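# Insert three steel shafts into heated hubs before cooling

## Task

Seat one steel shaft, tip down, in each of the three hot hubs on the heater, pushed in until its collar stops it. Each hub's bore lies beneath the centre of its orange gate. Only the first press of the green button counts, and even a light touch is enough: it opens the gates and turns on the green lamp. As the gates open they shove away anything lying on them or held just above them. The hubs cool within a few seconds. Once the lamp goes dark, each bore clamps whatever is inside and accepts nothing more, so every shaft must be fully in before then.

## Robot and tools

Robots: four identical i2rt Big YAM arms named arm1, arm2, arm3 and arm4. Each has six joints, a five-finger right hand and a wrist camera. The room cameras are cam_corner, cam_corner_b and cam_high. The wrist cameras are arm1_cam_wrist to arm4_cam_wrist.

Frame: one shared scene frame, in metres, with its origin on the floor and +z up. The arm feet sit at about z 0.80. arm1 is at (+0.653, +0.006) facing -x. arm2 is at (+0.004, +0.649) facing -y. arm3 is at (-0.648, +0.001) facing +x. arm4 is at (-0.003, -0.655) facing +y. Each arm reaches roughly 1.07 m from its joint1 axis.

Hand point: it lies 0.045 m in front of the palm. Its +z runs along the straight fingers and +y points out of the palm. Its +x runs across the palm, away from the thumb. The fingers extend about 0.06-0.07 m past the point. A wrist bracket on the little-finger side can strike objects. With the thumb turned in front of the palm, the hand can wrap objects about 0.035-0.065 m thick.

move tool. Its keys are arm1, arm2, arm3, arm4 (one object per robot) and cameras. A robot you omit receives no new command, but it may keep pushing toward its old target. Each robot's object can contain the following.
- joints: a dict of absolute targets by name. joint1_rad to joint6_rad are in radians. Ranges: j1 -2.879..2.879 (turns about the foot, positive is counter-clockwise seen from above); j2 0..3.141 (shoulder); j3 0..3.019 (elbow); j4 -1.692..1.57 (positive pitches the fingers up); j5 -1.57..1.57 (positive swings toward the arm's right); j6 -2.094..2.094 (roll, positive is clockwise seen from behind the hand). The hand keys use a -1..1 scale: hand_little, hand_ring, hand_middle, hand_index and hand_thumb_bend (+1 straight/open, -1 curled), and hand_thumb_turn (+1 beside the palm, -1 opposite the fingers). hand_force_limit (-1..1) sets the closing force, from about 0 up to 10 N (15 N for the thumb). hand_speed (-0.96..1) sets finger speed. Use -0.94 or lower for a gentle grip.
- target: one list of 7 numbers, [x, y, z, qw, qx, qy, qz]. This is an absolute hand pose in the scene frame, in metres with a unit quaternion. The hand moves in a straight line from its current hand_target toward it. When target is given, joints may hold only the hand_ keys.
- speed: the top speed of the path, 0.002-0.5 m/s, default 0.25. Rotation is limited to twice that number in rad/s. It is valid only together with target.
- min_time_s: 0.1-8 s, the shortest duration for that arm's joint motions.
cameras: a list of camera names, ["all"], or []. All motions in one call start together. Hand paths in one call finish together. Hands lag, drift and often end a centimetre or more off the pose. They do not slow for obstacles. A joint can swing wide because each joint runs at its own speed.

Results: the state of each robot includes joint_positions, hand, hand_target, joint_status, hand_status, hand_stopped_by (little, ring, middle, index, thumb_bend, thumb_turn: moving/target/force/stalled/fault), finger loads in N (positive means pushed open), Joint velocities and joint torques. The "move" line gives "done" or the worst status for each arm. off_target means the joint stopped short and may still be pushing. time_out means the joint is still pushing toward a nearby target. To relieve it, send the joint its reported position. not_followed, "joint command not followed" or "pose unreachable" mean a safety check held the arm back. on_its_own lists motions the robot made that you did not command. Arms not named in a call are shown under "as last shown". A refused call cancels your later move, wait and finished_scene calls in the same reply.

Fingers: a motor starts only when its target changes. It stops at the target, or at hand_force_limit while closing, and then locks. To squeeze harder, raise the limit and send a target that is more closed. A lost grip shows as loads dropping to about 0.

Other tools. wait: seconds, 0-10, plus optional cameras. zoom_image: camera, plus region [x0, y0, x1, y1] in pixels of that camera's latest image, at most 504 wide and 504 high. show_instructions: no arguments, shows the reference pages. finished_scene: scene set to the current scene's number. It ends the scene and cannot be undone.

Strategy notes: press the button only when all three shafts are held just above their bores. Keep them clear of the gates while the gates swing, then insert promptly before the lamp goes out.

Avoid the following:
- Hard contact between two robots, including one hand gripping another's fingers. This fails the scene.
- Hard hits on fixed or heavy objects, and parts falling far.
- Dropping or releasing a moving part.
- Overloading the fingers.
- Long pushing or stretched holds that overheat motors. MOTOR HOT warns of this. At 100 °C the arm falls, then send its targets again.

The scene keeps running while you think, so be quick.

Each tool is called after "Call:" by a JSON object that holds its "name" and its "arguments", one argument or row to a line.

Reference images:

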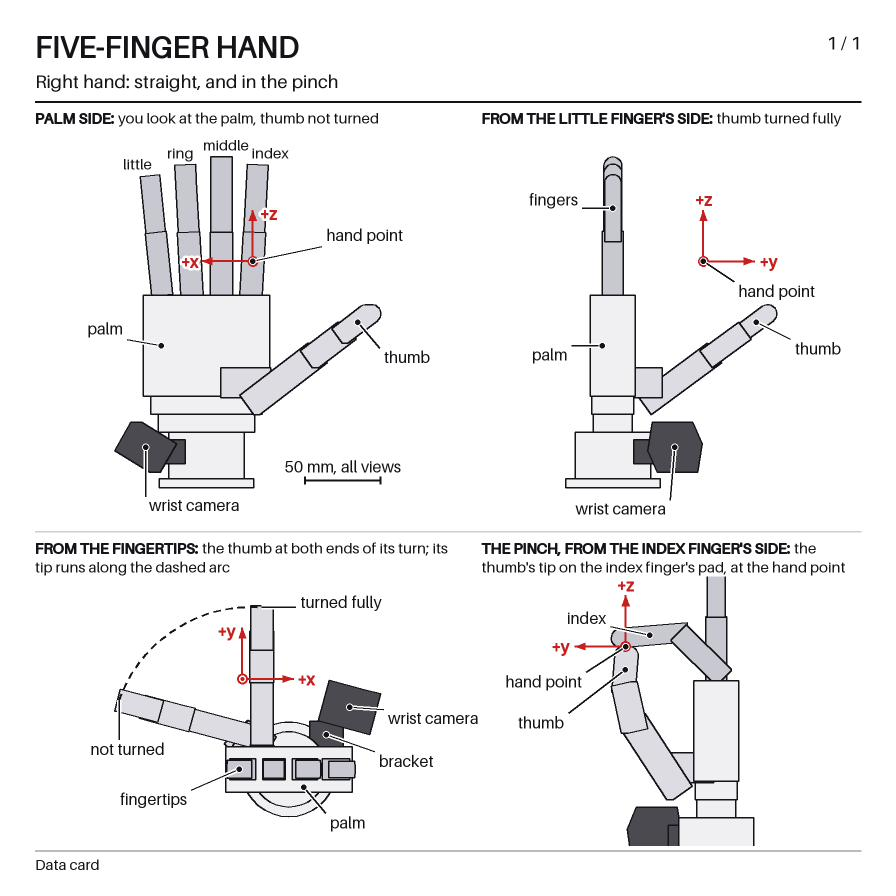

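## Session

Call:
{"name": "move", "arguments": {

}}

Scene clock: 0.00 s.
Joint torques (N m): no reading
Heat: arm1: hottest joint2_rad 29 °C; arm2: hottest joint1_rad 30 °C; arm3: hottest joint2_rad 31 °C; arm4: hottest joint4_rad 30 °C.
Joint velocities: within noise
arm1.joint_positions: joint1_rad=+0.564 joint2_rad=+0.623 joint3_rad=+1.353 joint4_rad=-1.300 joint5_rad=+0.067 joint6_rad=-1.407 hand_little=+1.000 hand_ring=+1.000 hand_middle=+1.000 hand_index=+1.000 hand_thumb_turn=+1.000 hand_thumb_bend=+1.000 hand_force_limit=+0.000 hand_speed=-0.800
arm1.joint_status: not commanded
arm1.hand_stopped_by: target,target,target,target,target,target
arm1.little_load_n: 0.0
arm1.ring_load_n: 0.0
arm1.middle_load_n: 0.0
arm1.index_load_n: 0.0
arm1.thumb_bend_load_n: 0.0
arm1.thumb_turn_load_n: 0.0
arm1.hand: x=+0.4110 y=-0.0547 z=+1.2849 quat_wxyz=(-0.461, -0.141, +0.866, -0.134) (m; scene frame)
arm1.hand_target: x=+0.4118 y=-0.0542 z=+1.2976 quat_wxyz=(-0.473, -0.139, +0.859, -0.139) (m; scene frame)
arm1.hand_status: not commanded
arm2.joint_positions: joint1_rad=-0.065 joint2_rad=+0.625 joint3_rad=+1.311 joint4_rad=-1.520 joint5_rad=-0.238 joint6_rad=-1.583 hand_little=+1.000 hand_ring=+1.000 hand_middle=+1.000 hand_index=+1.000 hand_thumb_turn=+1.000 hand_thumb_bend=+1.000 hand_force_limit=+0.000 hand_speed=-0.800
arm2.joint_status: not commanded
arm2.hand_stopped_by: target,target,target,target,target,target
arm2.little_load_n: 0.5
arm2.ring_load_n: -0.5
arm2.middle_load_n: 0.0
arm2.index_load_n: 0.0
arm2.thumb_bend_load_n: 0.0
arm2.thumb_turn_load_n: 0.0
arm2.hand: x=-0.0190 y=+0.4307 z=+1.2214 quat_wxyz=(+0.185, +0.673, -0.642, +0.317) (m; scene frame)
arm2.hand_target: x=-0.0189 y=+0.4304 z=+1.2307 quat_wxyz=(+0.193, +0.671, -0.638, +0.324) (m; scene frame)
arm2.hand_status: not commanded
arm3.joint_positions: joint1_rad=+0.114 joint2_rad=+0.616 joint3_rad=+1.328 joint4_rad=-1.602 joint5_rad=+0.070 joint6_rad=-1.576 hand_little=+1.000 hand_ring=+1.000 hand_middle=+1.000 hand_index=+1.000 hand_thumb_turn=+1.000 hand_thumb_bend=+1.000 hand_force_limit=+0.000 hand_speed=-0.800
arm3.joint_status: not commanded
arm3.hand_stopped_by: target,target,target,target,target,target
arm3.little_load_n: 0.0
arm3.ring_load_n: -0.5
arm3.middle_load_n: 0.0
arm3.index_load_n: 0.0
arm3.thumb_bend_load_n: 0.0
arm3.thumb_turn_load_n: 0.0
arm3.hand: x=-0.4573 y=-0.0522 z=+1.2432 quat_wxyz=(+0.013, +0.941, +0.045, +0.335) (m; scene frame)
arm3.hand_target: x=-0.4571 y=-0.0522 z=+1.2524 quat_wxyz=(+0.013, +0.937, +0.045, +0.346) (m; scene frame)
arm3.hand_status: not commanded
arm4.joint_positions: joint1_rad=+0.404 joint2_rad=+0.623 joint3_rad=+1.412 joint4_rad=-1.374 joint5_rad=-0.031 joint6_rad=-1.535 hand_little=+1.000 hand_ring=+1.000 hand_middle=+1.000 hand_index=+1.000 hand_thumb_turn=+1.000 hand_thumb_bend=+1.000 hand_force_limit=+0.000 hand_speed=-0.800
arm4.joint_status: not commanded
arm4.hand_stopped_by: target,target,target,target,target,target
arm4.little_load_n: 0.0
arm4.ring_load_n: 0.0
arm4.middle_load_n: 0.0
arm4.index_load_n: 0.0
arm4.thumb_bend_load_n: 0.0
arm4.thumb_turn_load_n: 0.0
arm4.hand: x=-0.0336 y=-0.4191 z=+1.3031 quat_wxyz=(-0.402, +0.507, +0.721, +0.247) (m; scene frame)
arm4.hand_target: x=-0.0331 y=-0.4202 z=+1.3169 quat_wxyz=(-0.414, +0.502, +0.715, +0.255) (m; scene frame)
arm4.hand_status: not commanded
pictures: arm1_cam_wrist, arm2_cam_wrist, arm3_cam_wrist, arm4_cam_wrist, cam_corner, cam_corner_b, cam_high
Images, in order (width x height): arm1_cam_wrist 896x504, arm2_cam_wrist 896x504, arm3_cam_wrist 896x504, arm4_cam_wrist 896x504, cam_corner 896x504, cam_corner_b 896x504, cam_high 896x504.

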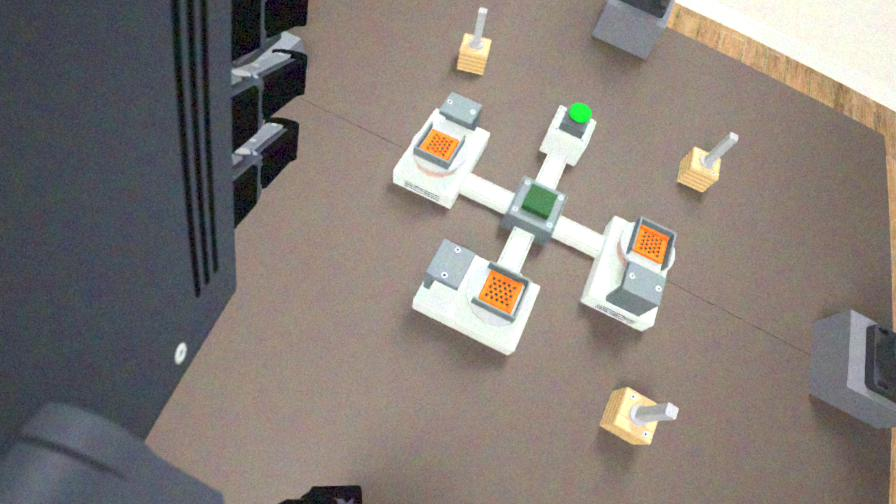

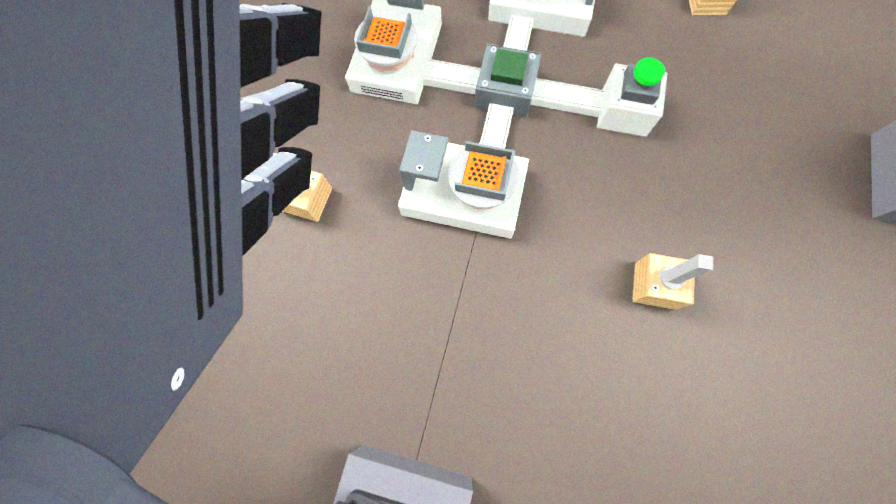

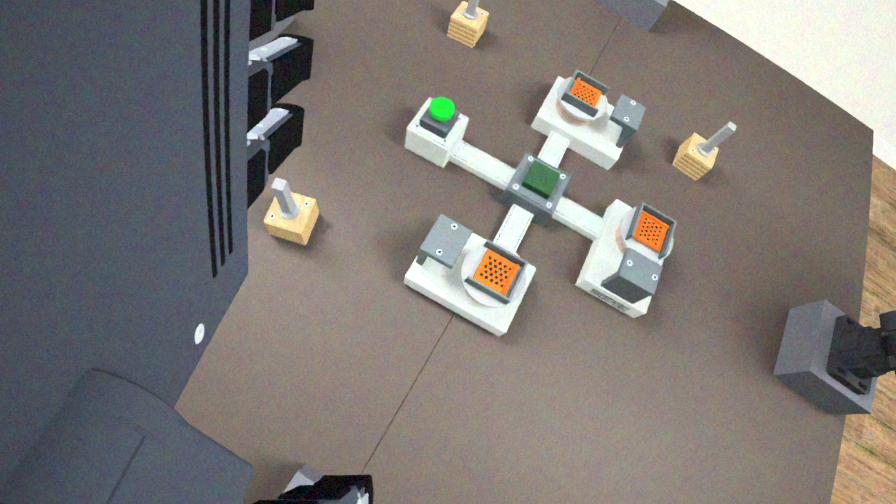

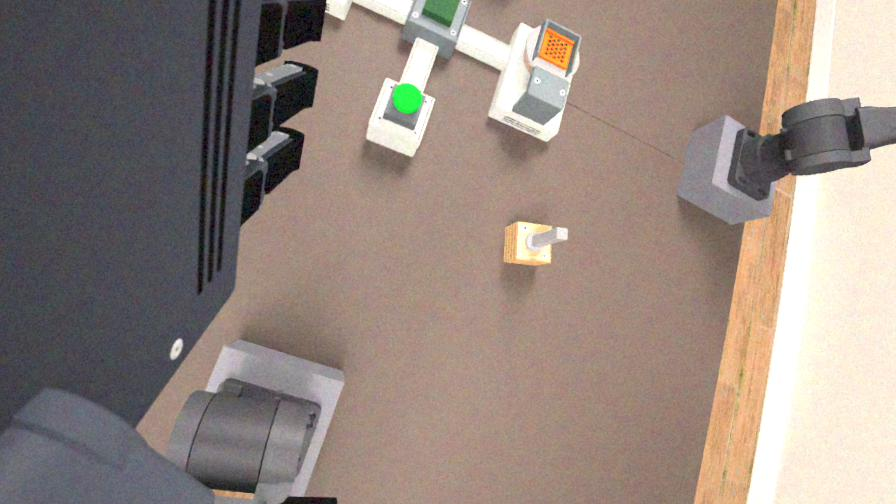

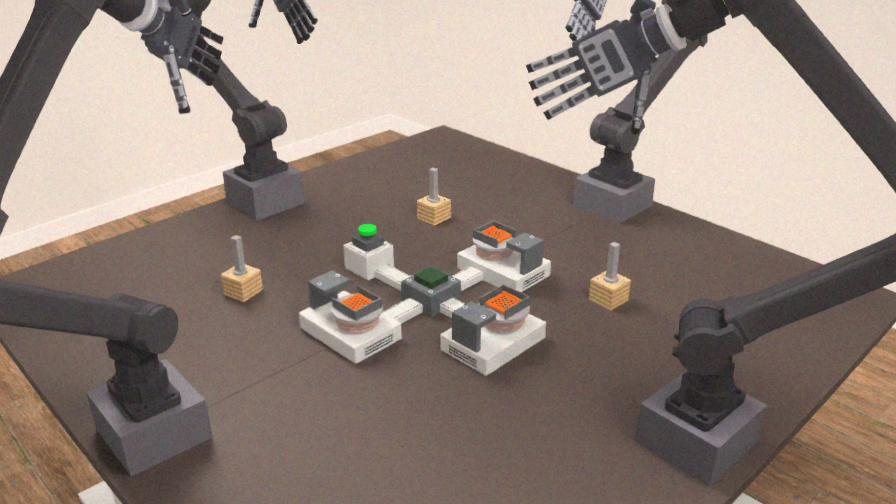

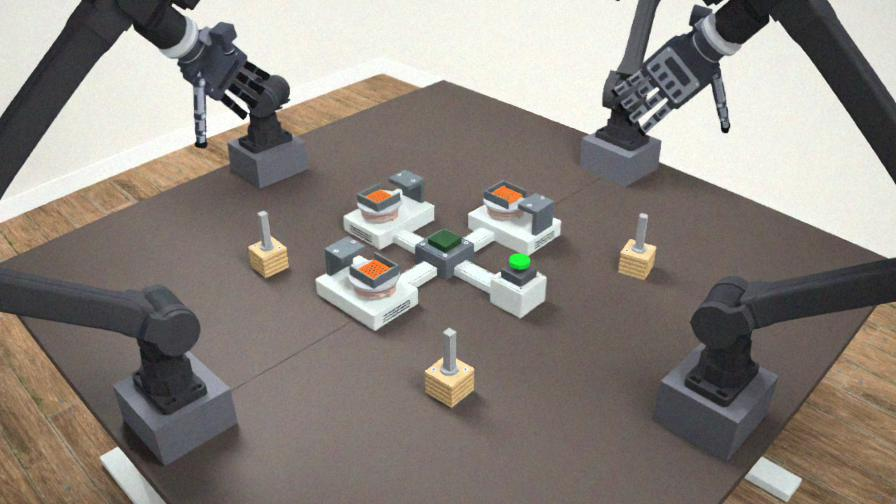

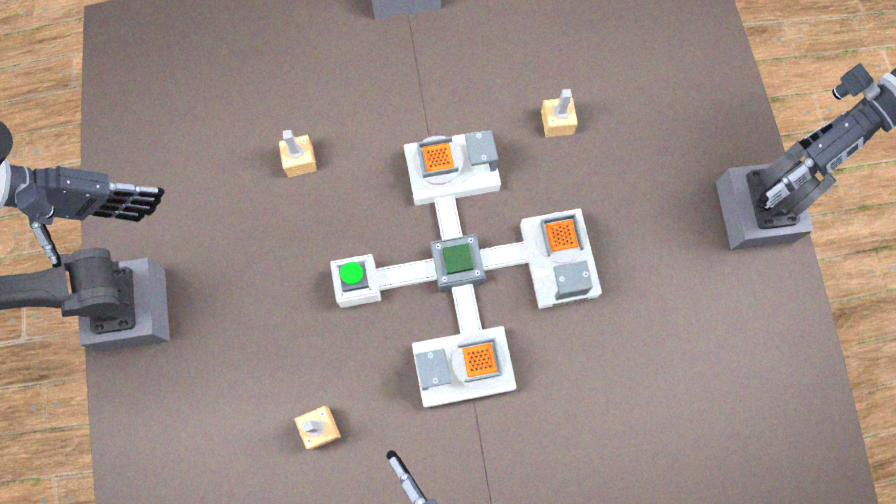

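Call:
{"name": "zoom_image", "arguments": {
  "camera": "cam_high",
  "region": [260, 110, 340, 190]
}}

Call:
{"name": "zoom_image", "arguments": {
  "camera": "cam_high",
  "region": [520, 80, 600, 160]
}}

Call:
{"name": "zoom_image", "arguments": {
  "camera": "cam_high",
  "region": [280, 390, 360, 470]
}}

Scaled by 6.300 from the camera's 896x504 image, which has a finer 1280x720 frame.

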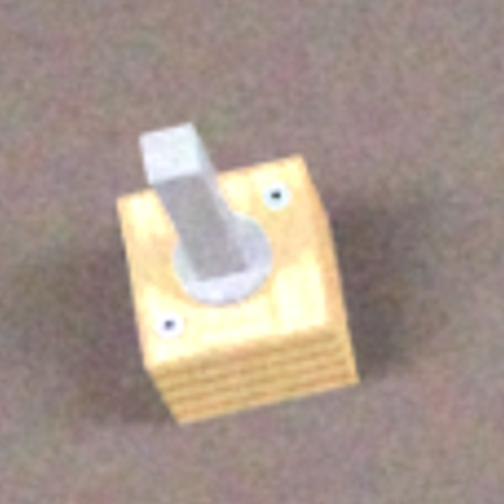

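Scaled by 6.300 from the camera's 896x504 image, which has a finer 1280x720 frame.

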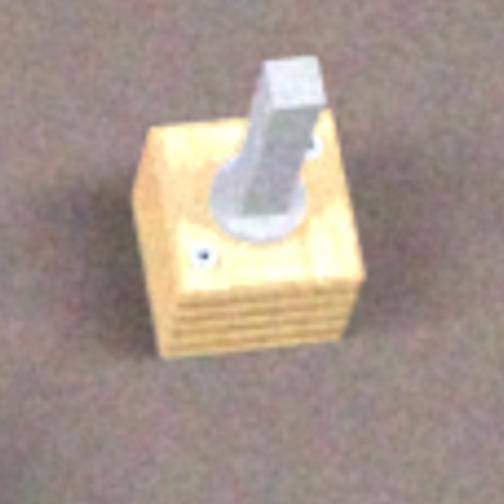

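Scaled by 6.300 from the camera's 896x504 image, which has a finer 1280x720 frame.

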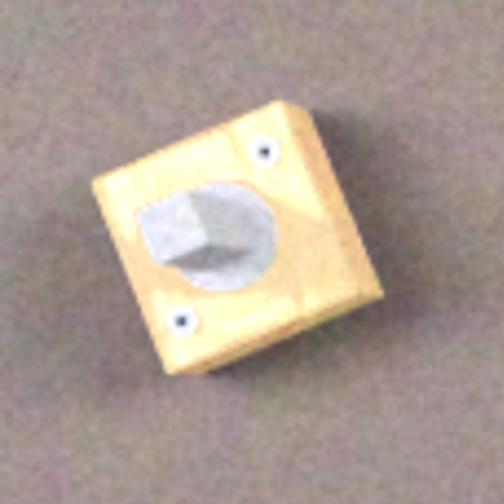

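Call:
{"name": "move", "arguments": {
  "arm1": {"target": [0.2704, 0.3033, 1.02, 0.65515, -0.0395, -0.75368, -0.03434], "speed": 0.25, "joints": {"hand_thumb_turn": -1, "hand_speed": 0.2, "hand_force_limit": 0.9}},
  "arm2": {"target": [-0.2993, 0.2699, 1.02, 0.48754, 0.505, -0.56085, 0.43898], "speed": 0.25, "joints": {"hand_thumb_turn": -1, "hand_speed": 0.2, "hand_force_limit": 0.9}},
  "arm4": {"target": [-0.2991, -0.2426, 1.02, 0.65445, -0.05265, -0.75287, -0.04577], "speed": 0.25, "joints": {"hand_thumb_turn": -1, "hand_speed": 0.2, "hand_force_limit": 0.9}},
  "arm3": {"target": [-0.22, 0.02, 1.02, 0.2706, -0.6533, 0.6533, -0.2706], "speed": 0.25, "joints": {"hand_little": -1, "hand_ring": -1, "hand_middle": -1, "hand_index": -1, "hand_speed": 0.0}},
  "cameras": ["all"]
}}

Scene clock: 7.90 s.
Joint torques (N m): arm1=[-2.37 -3.78 7.98 2.29 0.06 0.14] | arm2=[-2.26 -3.84 7.84 3.02 -0.06 0.11] | arm3=[1.26 -6.95 11.36 3.19 0.07 0.15] | arm4=[0.15 -5.13 10.41 2.89 -0.63 -0.08]
Heat: arm1: hottest joint3_rad 30 °C; arm2: hottest joint1_rad 30 °C; arm3: hottest joint2_rad 31 °C; arm4: hottest joint4_rad 30 °C.
move: arm1 off_target; arm2 done; arm3 off_target; arm4 off_target
Joint velocities: within noise
arm1.joint_positions: joint1_rad=-0.765 joint2_rad=+1.072 joint3_rad=+0.502 joint4_rad=+0.357 joint5_rad=-0.700 joint6_rad=-1.700 hand_little=+1.000 hand_ring=+1.000 hand_middle=+1.000 hand_index=+1.000 hand_thumb_turn=-1.000 hand_thumb_bend=+1.000 hand_force_limit=+0.900 hand_speed=+0.200
arm1.joint_status: all done
arm1.hand_stopped_by: target,target,target,target,target,target
arm1.little_load_n: 0.0
arm1.ring_load_n: 0.0
arm1.middle_load_n: 0.0
arm1.index_load_n: 0.5
arm1.thumb_bend_load_n: 0.0
arm1.thumb_turn_load_n: 0.5
arm1.hand: x=+0.2684 y=+0.2957 z=+1.0108 quat_wxyz=(-0.646, +0.039, +0.762, +0.027) (m; scene frame)
arm1.hand_target: x=+0.2681 y=+0.3022 z=+1.0157 quat_wxyz=(-0.653, +0.046, +0.755, +0.032) (m; scene frame)
arm1.hand_status: off_target (0.012 m and 1.6 deg from the pose sent, 0.467 m and 38.4 deg at the start)
arm2.joint_positions: joint1_rad=-0.844 joint2_rad=+1.072 joint3_rad=+0.521 joint4_rad=+0.360 joint5_rad=-0.752 joint6_rad=-1.688 hand_little=+1.000 hand_ring=+1.000 hand_middle=+1.000 hand_index=+1.000 hand_thumb_turn=-1.000 hand_thumb_bend=+1.000 hand_force_limit=+0.900 hand_speed=+0.200
arm2.joint_status: all done
arm2.hand_stopped_by: target,target,target,target,target,target
arm2.little_load_n: 0.0
arm2.ring_load_n: 0.0
arm2.middle_load_n: 0.0
arm2.index_load_n: 0.0
arm2.thumb_bend_load_n: 0.0
arm2.thumb_turn_load_n: 0.5
arm2.hand: x=-0.2912 y=+0.2642 z=+1.0216 quat_wxyz=(+0.478, +0.513, -0.558, +0.443) (m; scene frame)
arm2.hand_target: x=-0.2953 y=+0.2673 z=+1.0144 quat_wxyz=(+0.479, +0.505, -0.564, +0.444) (m; scene frame)
arm2.hand_status: done (0.010 m and 1.5 deg from the pose sent, 0.381 m and 43.3 deg at the start)
arm3.joint_positions: joint1_rad=-0.023 joint2_rad=+1.078 joint3_rad=+0.931 joint4_rad=-0.670 joint5_rad=-0.017 joint6_rad=-0.042 hand_little=-1.000 hand_ring=-1.000 hand_middle=-1.000 hand_index=-1.000 hand_thumb_turn=+1.000 hand_thumb_bend=+1.000 hand_force_limit=+0.000 hand_speed=+0.000
arm3.joint_status: all done
arm3.hand_stopped_by: target,target,target,target,target,target
arm3.little_load_n: 0.0
arm3.ring_load_n: 0.0
arm3.middle_load_n: 0.0
arm3.index_load_n: 0.0
arm3.thumb_bend_load_n: 0.0
arm3.thumb_turn_load_n: -0.5
arm3.hand: x=-0.2285 y=+0.0236 z=+1.0162 quat_wxyz=(-0.259, +0.667, -0.648, +0.262) (m; scene frame)
arm3.hand_target: x=-0.2204 y=+0.0198 z=+1.0166 quat_wxyz=(-0.265, +0.656, -0.653, +0.269) (m; scene frame)
arm3.hand_status: off_target (0.010 m and 2.3 deg from the pose sent, 0.334 m and 95.5 deg at the start)
arm4.joint_positions: joint1_rad=+0.391 joint2_rad=+1.226 joint3_rad=+0.628 joint4_rad=+0.256 joint5_rad=-1.049 joint6_rad=-1.826 hand_little=+1.000 hand_ring=+1.000 hand_middle=+1.000 hand_index=+1.000 hand_thumb_turn=-1.000 hand_thumb_bend=+1.000 hand_force_limit=+0.900 hand_speed=+0.200
arm4.joint_status: all done
arm4.hand_stopped_by: target,target,target,target,target,target
arm4.little_load_n: 0.0
arm4.ring_load_n: 0.0
arm4.middle_load_n: 0.0
arm4.index_load_n: 0.0
arm4.thumb_bend_load_n: 0.0
arm4.thumb_turn_load_n: 0.5
arm4.hand: x=-0.2961 y=-0.2473 z=+1.0069 quat_wxyz=(-0.646, +0.073, +0.759, +0.030) (m; scene frame)
arm4.hand_target: x=-0.3007 y=-0.2428 z=+1.0163 quat_wxyz=(-0.652, +0.056, +0.755, +0.041) (m; scene frame)
arm4.hand_status: off_target (0.014 m and 3.2 deg from the pose sent, 0.426 m and 64.8 deg at the start)
pictures: arm1_cam_wrist, arm2_cam_wrist, arm3_cam_wrist, arm4_cam_wrist, cam_corner, cam_corner_b, cam_high
Images, in order (width x height): arm1_cam_wrist 896x504, arm2_cam_wrist 896x504, arm3_cam_wrist 896x504, arm4_cam_wrist 896x504, cam_corner 896x504, cam_corner_b 896x504, cam_high 896x504.

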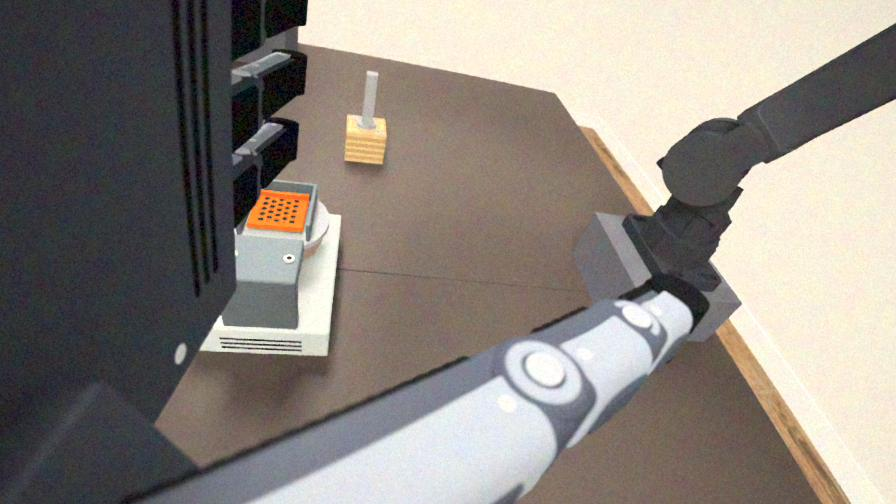

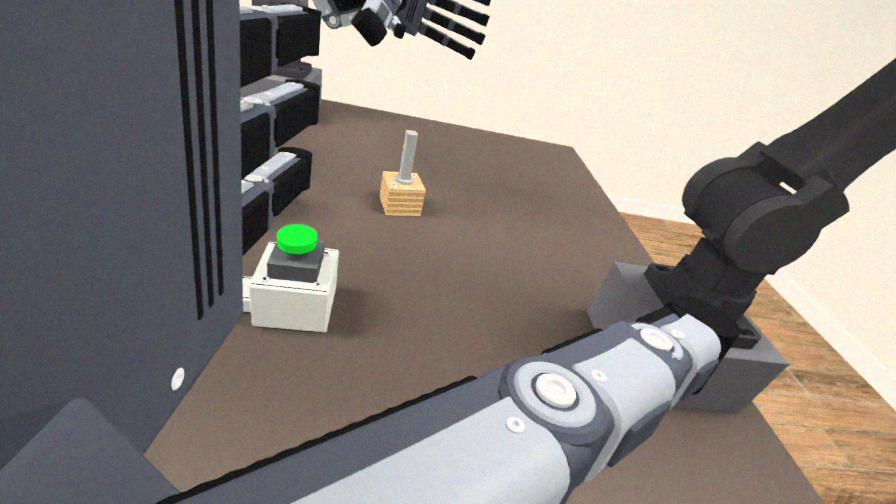

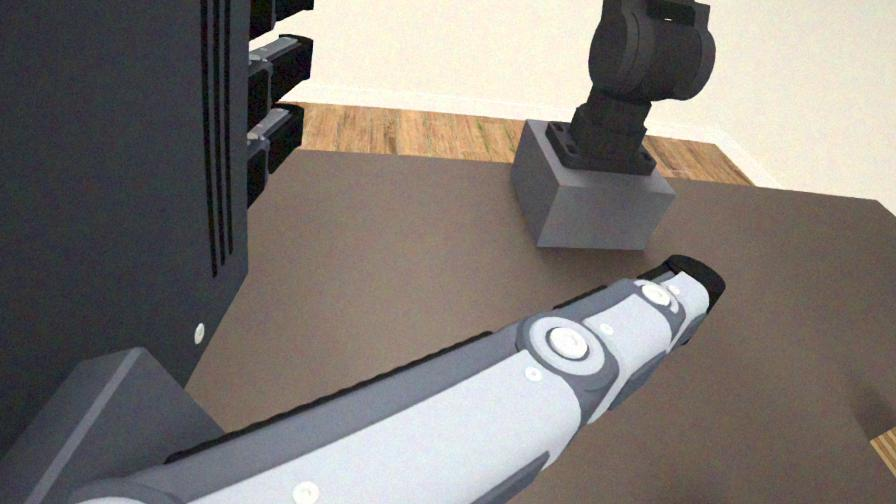

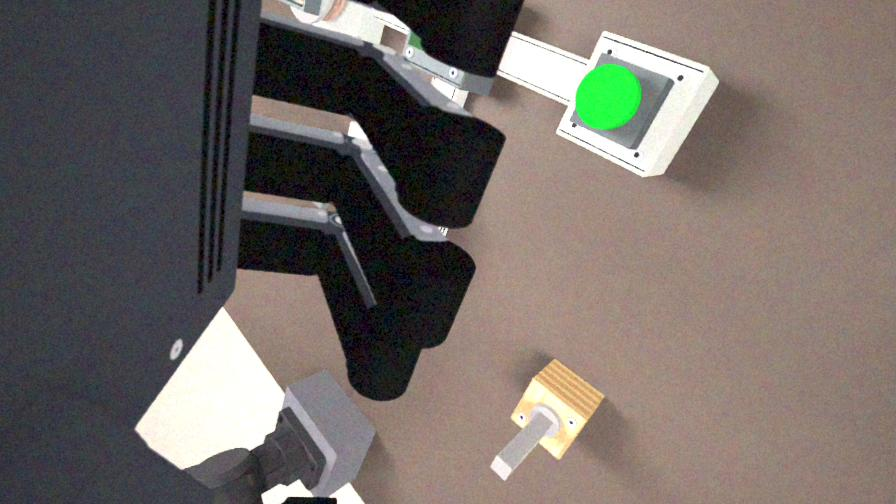

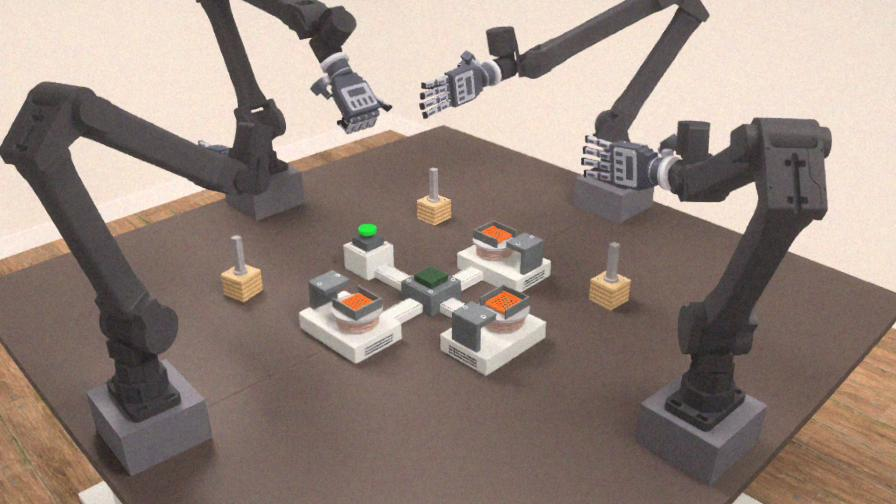

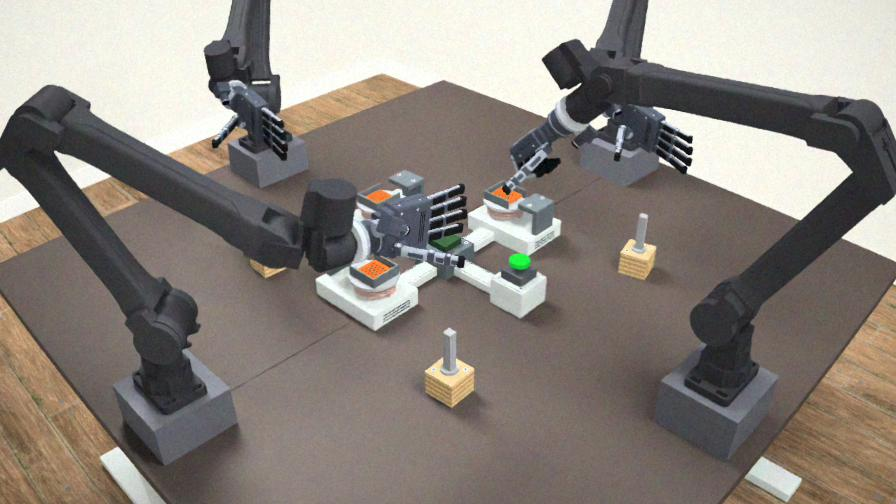

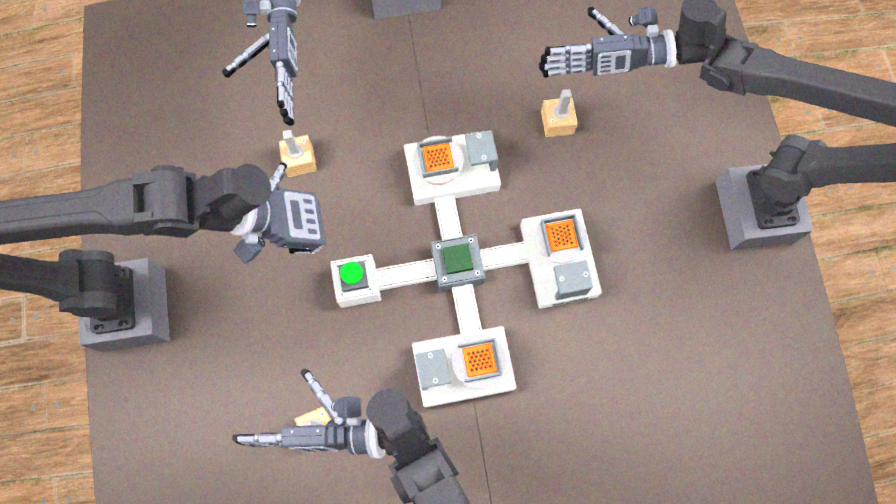

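Call:
{"name": "move", "arguments": {
  "arm1": {"target": [0.2704, 0.3063, 0.925, 0.65515, -0.0395, -0.75368, -0.03434], "speed": 0.12},
  "arm2": {"target": [-0.3013, 0.2699, 0.925, 0.48754, 0.505, -0.56085, 0.43898], "speed": 0.12},
  "arm4": {"target": [-0.3001, -0.2406, 0.925, 0.65445, -0.05265, -0.75287, -0.04577], "speed": 0.12},
  "cameras": ["arm1_cam_wrist", "arm2_cam_wrist", "arm3_cam_wrist", "cam_corner", "cam_corner_b", "cam_high"]
}}

Scene clock: 10.33 s.
Joint torques (N m): arm1=[-2.43 -5.3 5.85 2.02 -0.4 0.04] | arm2=[-2.37 -5.83 5.67 2.96 -0.01 -0.11] | arm3=[1.44 -7.06 11.41 3.1 0.1 0.2] | arm4=[-0.26 -6.3 7.08 2.76 -0.6 0.01]
Heat: arm1: hottest joint3_rad 30 °C; arm2: hottest joint1_rad 30 °C; arm3: hottest joint2_rad 31 °C; arm4: hottest joint4_rad 30 °C.
move: arm1 done; arm2 done; arm4 done
Joint velocities: within noise
arm1.joint_positions: joint1_rad=-0.779 joint2_rad=+1.362 joint3_rad=+0.384 joint4_rad=+0.771 joint5_rad=-0.711 joint6_rad=-1.700 hand_little=+1.000 hand_ring=+1.000 hand_middle=+1.000 hand_index=+1.000 hand_thumb_turn=-1.000 hand_thumb_bend=+1.000 hand_force_limit=+0.900 hand_speed=+0.200
arm1.joint_status: not commanded
arm1.hand_stopped_by: target,target,target,target,target,target
arm1.little_load_n: 0.0
arm1.ring_load_n: 0.0
arm1.middle_load_n: 0.0
arm1.index_load_n: 0.0
arm1.thumb_bend_load_n: 0.0
arm1.thumb_turn_load_n: 0.5
arm1.hand: x=+0.2705 y=+0.3003 z=+0.9214 quat_wxyz=(-0.648, +0.039, +0.760, +0.029) (m; scene frame)
arm1.hand_target: x=+0.2705 y=+0.3049 z=+0.9256 quat_wxyz=(-0.655, +0.039, +0.754, +0.033) (m; scene frame)
arm1.hand_status: done (0.007 m and 1.2 deg from the pose sent, 0.086 m and 1.6 deg at the start)
arm2.joint_positions: joint1_rad=-0.850 joint2_rad=+1.358 joint3_rad=+0.398 joint4_rad=+0.781 joint5_rad=-0.750 joint6_rad=-1.688 hand_little=+1.000 hand_ring=+1.000 hand_middle=+1.000 hand_index=+1.000 hand_thumb_turn=-1.000 hand_thumb_bend=+1.000 hand_force_limit=+0.900 hand_speed=+0.200
arm2.joint_status: not commanded
arm2.hand_stopped_by: target,target,target,target,target,target
arm2.little_load_n: 0.0
arm2.ring_load_n: 0.0
arm2.middle_load_n: 0.0
arm2.index_load_n: 0.0
arm2.thumb_bend_load_n: 0.0
arm2.thumb_turn_load_n: 0.5
arm2.hand: x=-0.2965 y=+0.2656 z=+0.9307 quat_wxyz=(+0.484, +0.511, -0.556, +0.441) (m; scene frame)
arm2.hand_target: x=-0.3002 y=+0.2703 z=+0.9258 quat_wxyz=(+0.487, +0.505, -0.561, +0.439) (m; scene frame)
arm2.hand_status: done (0.009 m and 1.0 deg from the pose sent, 0.097 m and 1.5 deg at the start)
arm3: as last shown
arm3.thumb_turn_load_n: 0.0
arm3.hand_target: x=-0.2205 y=+0.0198 z=+1.0166 quat_wxyz=(-0.265, +0.656, -0.653, +0.269) (m; scene frame)
arm4.joint_positions: joint1_rad=+0.391 joint2_rad=+1.470 joint3_rad=+0.530 joint4_rad=+0.623 joint5_rad=-1.052 joint6_rad=-1.835 hand_little=+1.000 hand_ring=+1.000 hand_middle=+1.000 hand_index=+1.000 hand_thumb_turn=-1.000 hand_thumb_bend=+1.000 hand_force_limit=+0.900 hand_speed=+0.200
arm4.joint_status: not commanded
arm4.hand_stopped_by: target,target,target,target,target,target
arm4.little_load_n: 0.0
arm4.ring_load_n: 0.0
arm4.middle_load_n: 0.0
arm4.index_load_n: 0.0
arm4.thumb_bend_load_n: -0.5
arm4.thumb_turn_load_n: 0.5
arm4.hand: x=-0.2985 y=-0.2430 z=+0.9235 quat_wxyz=(-0.650, +0.061, +0.756, +0.041) (m; scene frame)
arm4.hand_target: x=-0.2998 y=-0.2413 z=+0.9254 quat_wxyz=(-0.654, +0.053, +0.753, +0.046) (m; scene frame)
arm4.hand_status: done (0.003 m and 1.3 deg from the pose sent, 0.082 m and 3.2 deg at the start)
pictures: arm1_cam_wrist, arm2_cam_wrist, arm3_cam_wrist, cam_corner, cam_corner_b, cam_high
Images, in order (width x height): arm1_cam_wrist 896x504, arm2_cam_wrist 896x504, arm3_cam_wrist 896x504, cam_corner 896x504, cam_corner_b 896x504, cam_high 896x504.

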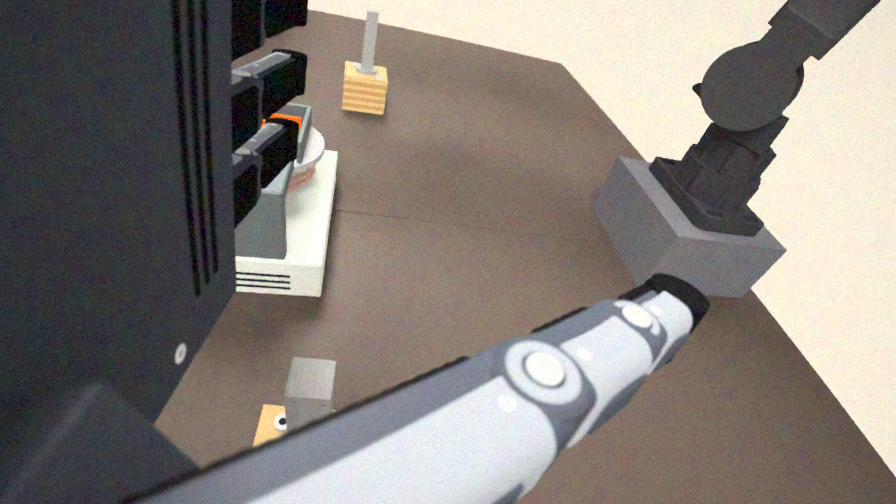

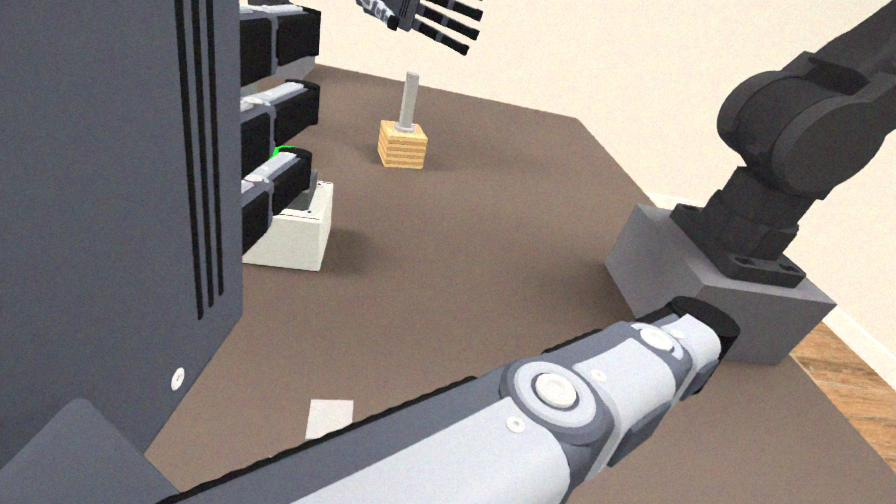

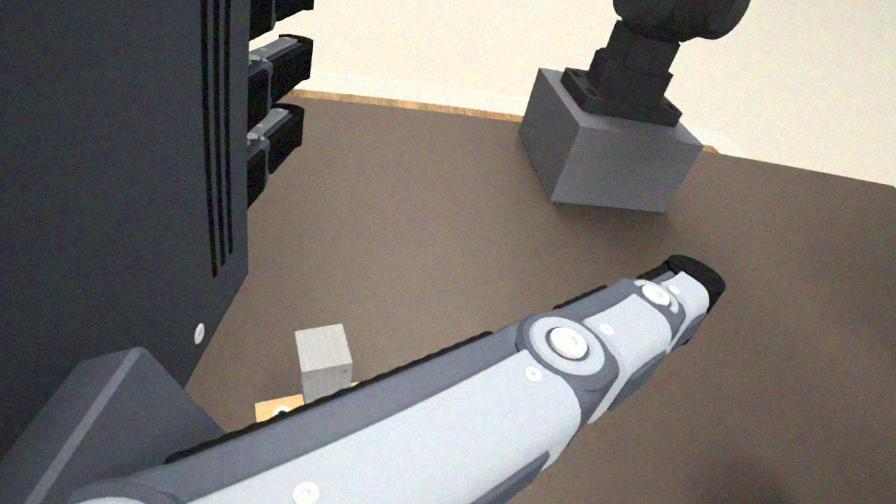

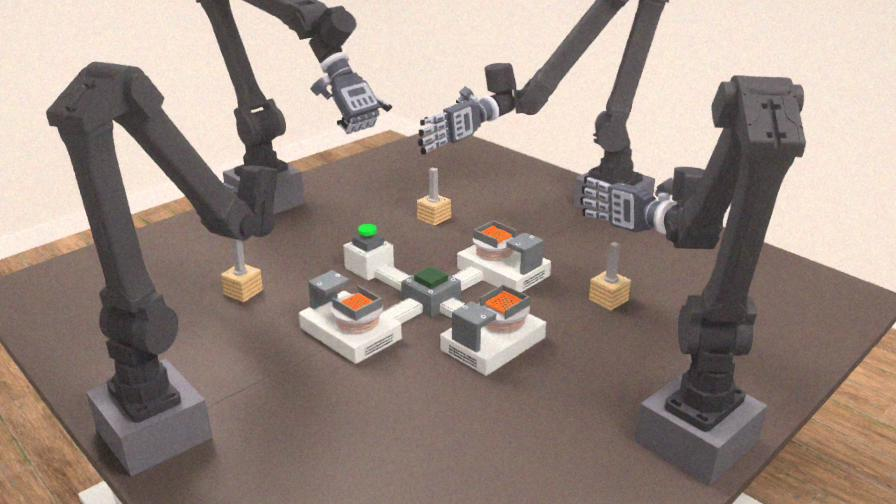

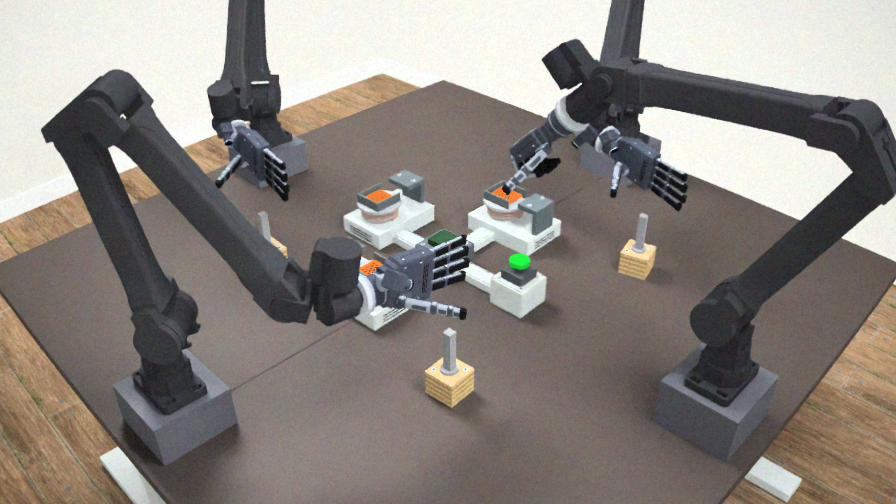

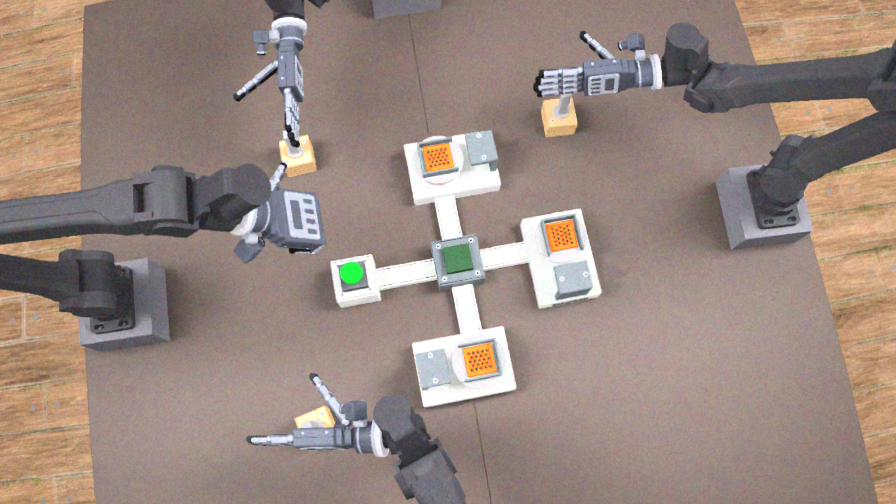

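Call:
{"name": "move", "arguments": {
  "arm1": {"target": [0.2704, 0.3043, 0.835, 0.65515, -0.0395, -0.75368, -0.03434], "speed": 0.07},
  "arm2": {"target": [-0.3008, 0.2749, 0.832, 0.48754, 0.505, -0.56085, 0.43898], "speed": 0.07},
  "arm4": {"target": [-0.3001, -0.2416, 0.835, 0.65445, -0.05265, -0.75287, -0.04577], "speed": 0.07},
  "cameras": ["arm1_cam_wrist", "arm2_cam_wrist", "arm3_cam_wrist"]
}}

Scene clock: 13.43 s.
Joint torques (N m): arm1=[-2.32 -7.24 2.89 2.17 -0.18 0.04] | arm2=[-1.96 -7.82 2.66 2.97 -0.12 -0.2] | arm3=[0.73 -6.95 11.15 3.32 0.11 0.19] | arm4=[-0.26 -7.65 3.85 2.89 -0.6 0]
Heat: arm1: hottest joint3_rad 30 °C; arm2: hottest joint1_rad 30 °C; arm3: hottest joint2_rad 31 °C; arm4: hottest joint4_rad 30 °C.
move: arm1 done; arm2 done; arm4 done
Joint velocities: within noise
arm1.joint_positions: joint1_rad=-0.779 joint2_rad=+1.779 joint3_rad=+0.356 joint4_rad=+1.220 joint5_rad=-0.711 joint6_rad=-1.700 hand_little=+1.000 hand_ring=+1.000 hand_middle=+1.000 hand_index=+1.000 hand_thumb_turn=-1.000 hand_thumb_bend=+1.000 hand_force_limit=+0.900 hand_speed=+0.200
arm1.joint_status: not commanded
arm1.hand_stopped_by: target,target,target,target,target,target
arm1.little_load_n: 0.0
arm1.ring_load_n: 0.0
arm1.middle_load_n: 0.0
arm1.index_load_n: 0.0
arm1.thumb_bend_load_n: 0.0
arm1.thumb_turn_load_n: 0.5
arm1.hand: x=+0.2706 y=+0.3004 z=+0.8334 quat_wxyz=(-0.650, +0.038, +0.759, +0.030) (m; scene frame)
arm1.hand_target: x=+0.2708 y=+0.3038 z=+0.8364 quat_wxyz=(-0.655, +0.039, +0.753, +0.035) (m; scene frame)
arm1.hand_status: done (0.004 m and 1.0 deg from the pose sent, 0.086 m and 1.2 deg at the start)
arm2.joint_positions: joint1_rad=-0.858 joint2_rad=+1.785 joint3_rad=+0.363 joint4_rad=+1.239 joint5_rad=-0.750 joint6_rad=-1.688 hand_little=+1.000 hand_ring=+1.000 hand_middle=+1.000 hand_index=+1.000 hand_thumb_turn=-1.000 hand_thumb_bend=+1.000 hand_force_limit=+0.900 hand_speed=+0.200
arm2.joint_status: not commanded
arm2.hand_stopped_by: target,target,target,target,target,target
arm2.little_load_n: 0.0
arm2.ring_load_n: 0.0
arm2.middle_load_n: 0.0
arm2.index_load_n: 0.0
arm2.thumb_bend_load_n: 0.0
arm2.thumb_turn_load_n: 0.5
arm2.hand: x=-0.2986 y=+0.2707 z=+0.8363 quat_wxyz=(+0.485, +0.509, -0.559, +0.439) (m; scene frame)
arm2.hand_target: x=-0.3004 y=+0.2753 z=+0.8331 quat_wxyz=(+0.487, +0.505, -0.561, +0.439) (m; scene frame)
arm2.hand_status: done (0.006 m and 0.6 deg from the pose sent, 0.099 m and 1.0 deg at the start)
arm3: as last shown
arm4.joint_positions: joint1_rad=+0.391 joint2_rad=+1.799 joint3_rad=+0.504 joint4_rad=+0.980 joint5_rad=-1.054 joint6_rad=-1.835 hand_little=+1.000 hand_ring=+1.000 hand_middle=+1.000 hand_index=+1.000 hand_thumb_turn=-1.000 hand_thumb_bend=+1.000 hand_force_limit=+0.900 hand_speed=+0.200
arm4.joint_status: not commanded
arm4.hand_stopped_by: target,target,target,target,target,target
arm4.little_load_n: 0.0
arm4.ring_load_n: 0.0
arm4.middle_load_n: 0.0
arm4.index_load_n: 0.0
arm4.thumb_bend_load_n: 0.0
arm4.thumb_turn_load_n: 0.0
arm4.hand: x=-0.2994 y=-0.2425 z=+0.8344 quat_wxyz=(-0.650, +0.060, +0.756, +0.041) (m; scene frame)
arm4.hand_target: x=-0.2999 y=-0.2426 z=+0.8356 quat_wxyz=(-0.654, +0.053, +0.753, +0.045) (m; scene frame)
arm4.hand_status: done (0.001 m and 1.2 deg from the pose sent, 0.088 m and 1.3 deg at the start)
pictures: arm1_cam_wrist, arm2_cam_wrist, arm3_cam_wrist
Images, in order (width x height): arm1_cam_wrist 896x504, arm2_cam_wrist 896x504, arm3_cam_wrist 896x504.

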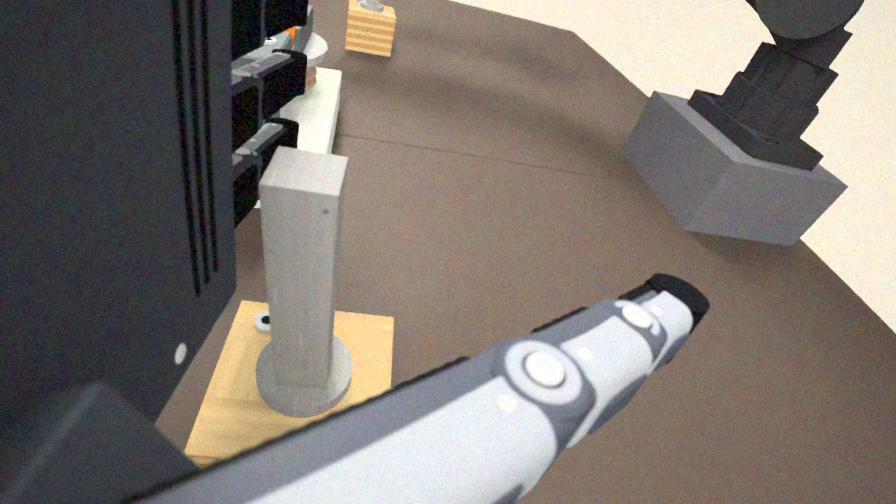

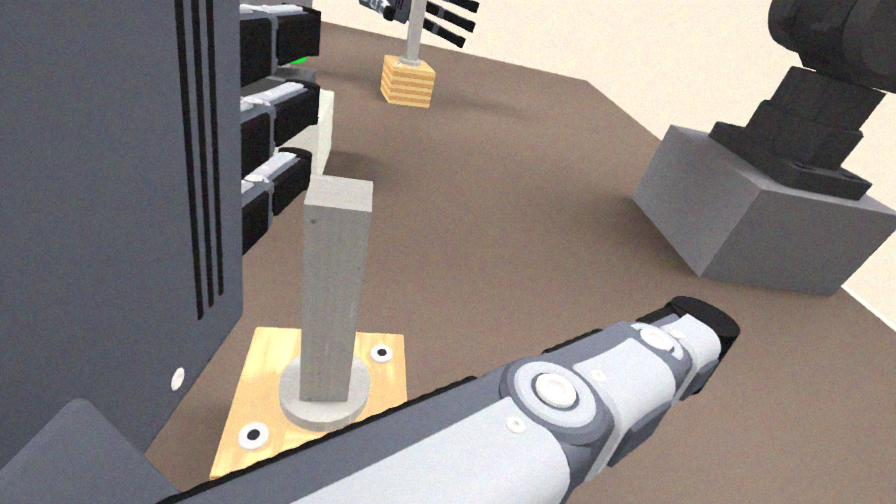

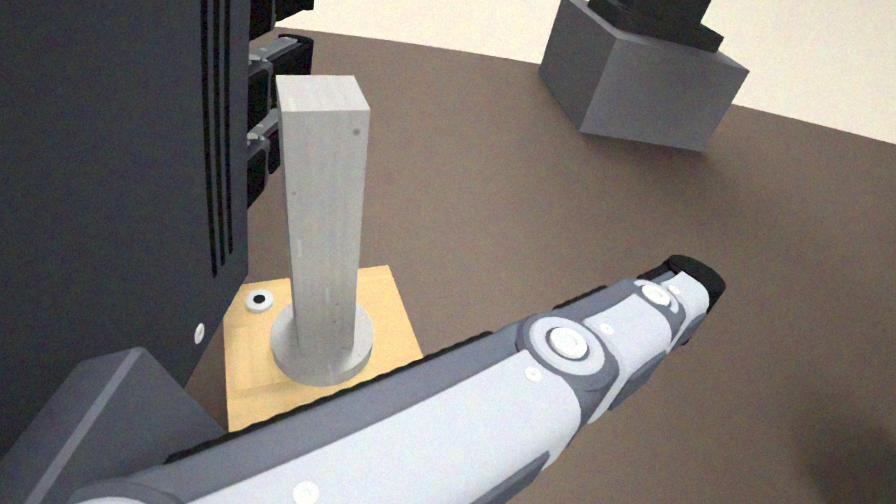

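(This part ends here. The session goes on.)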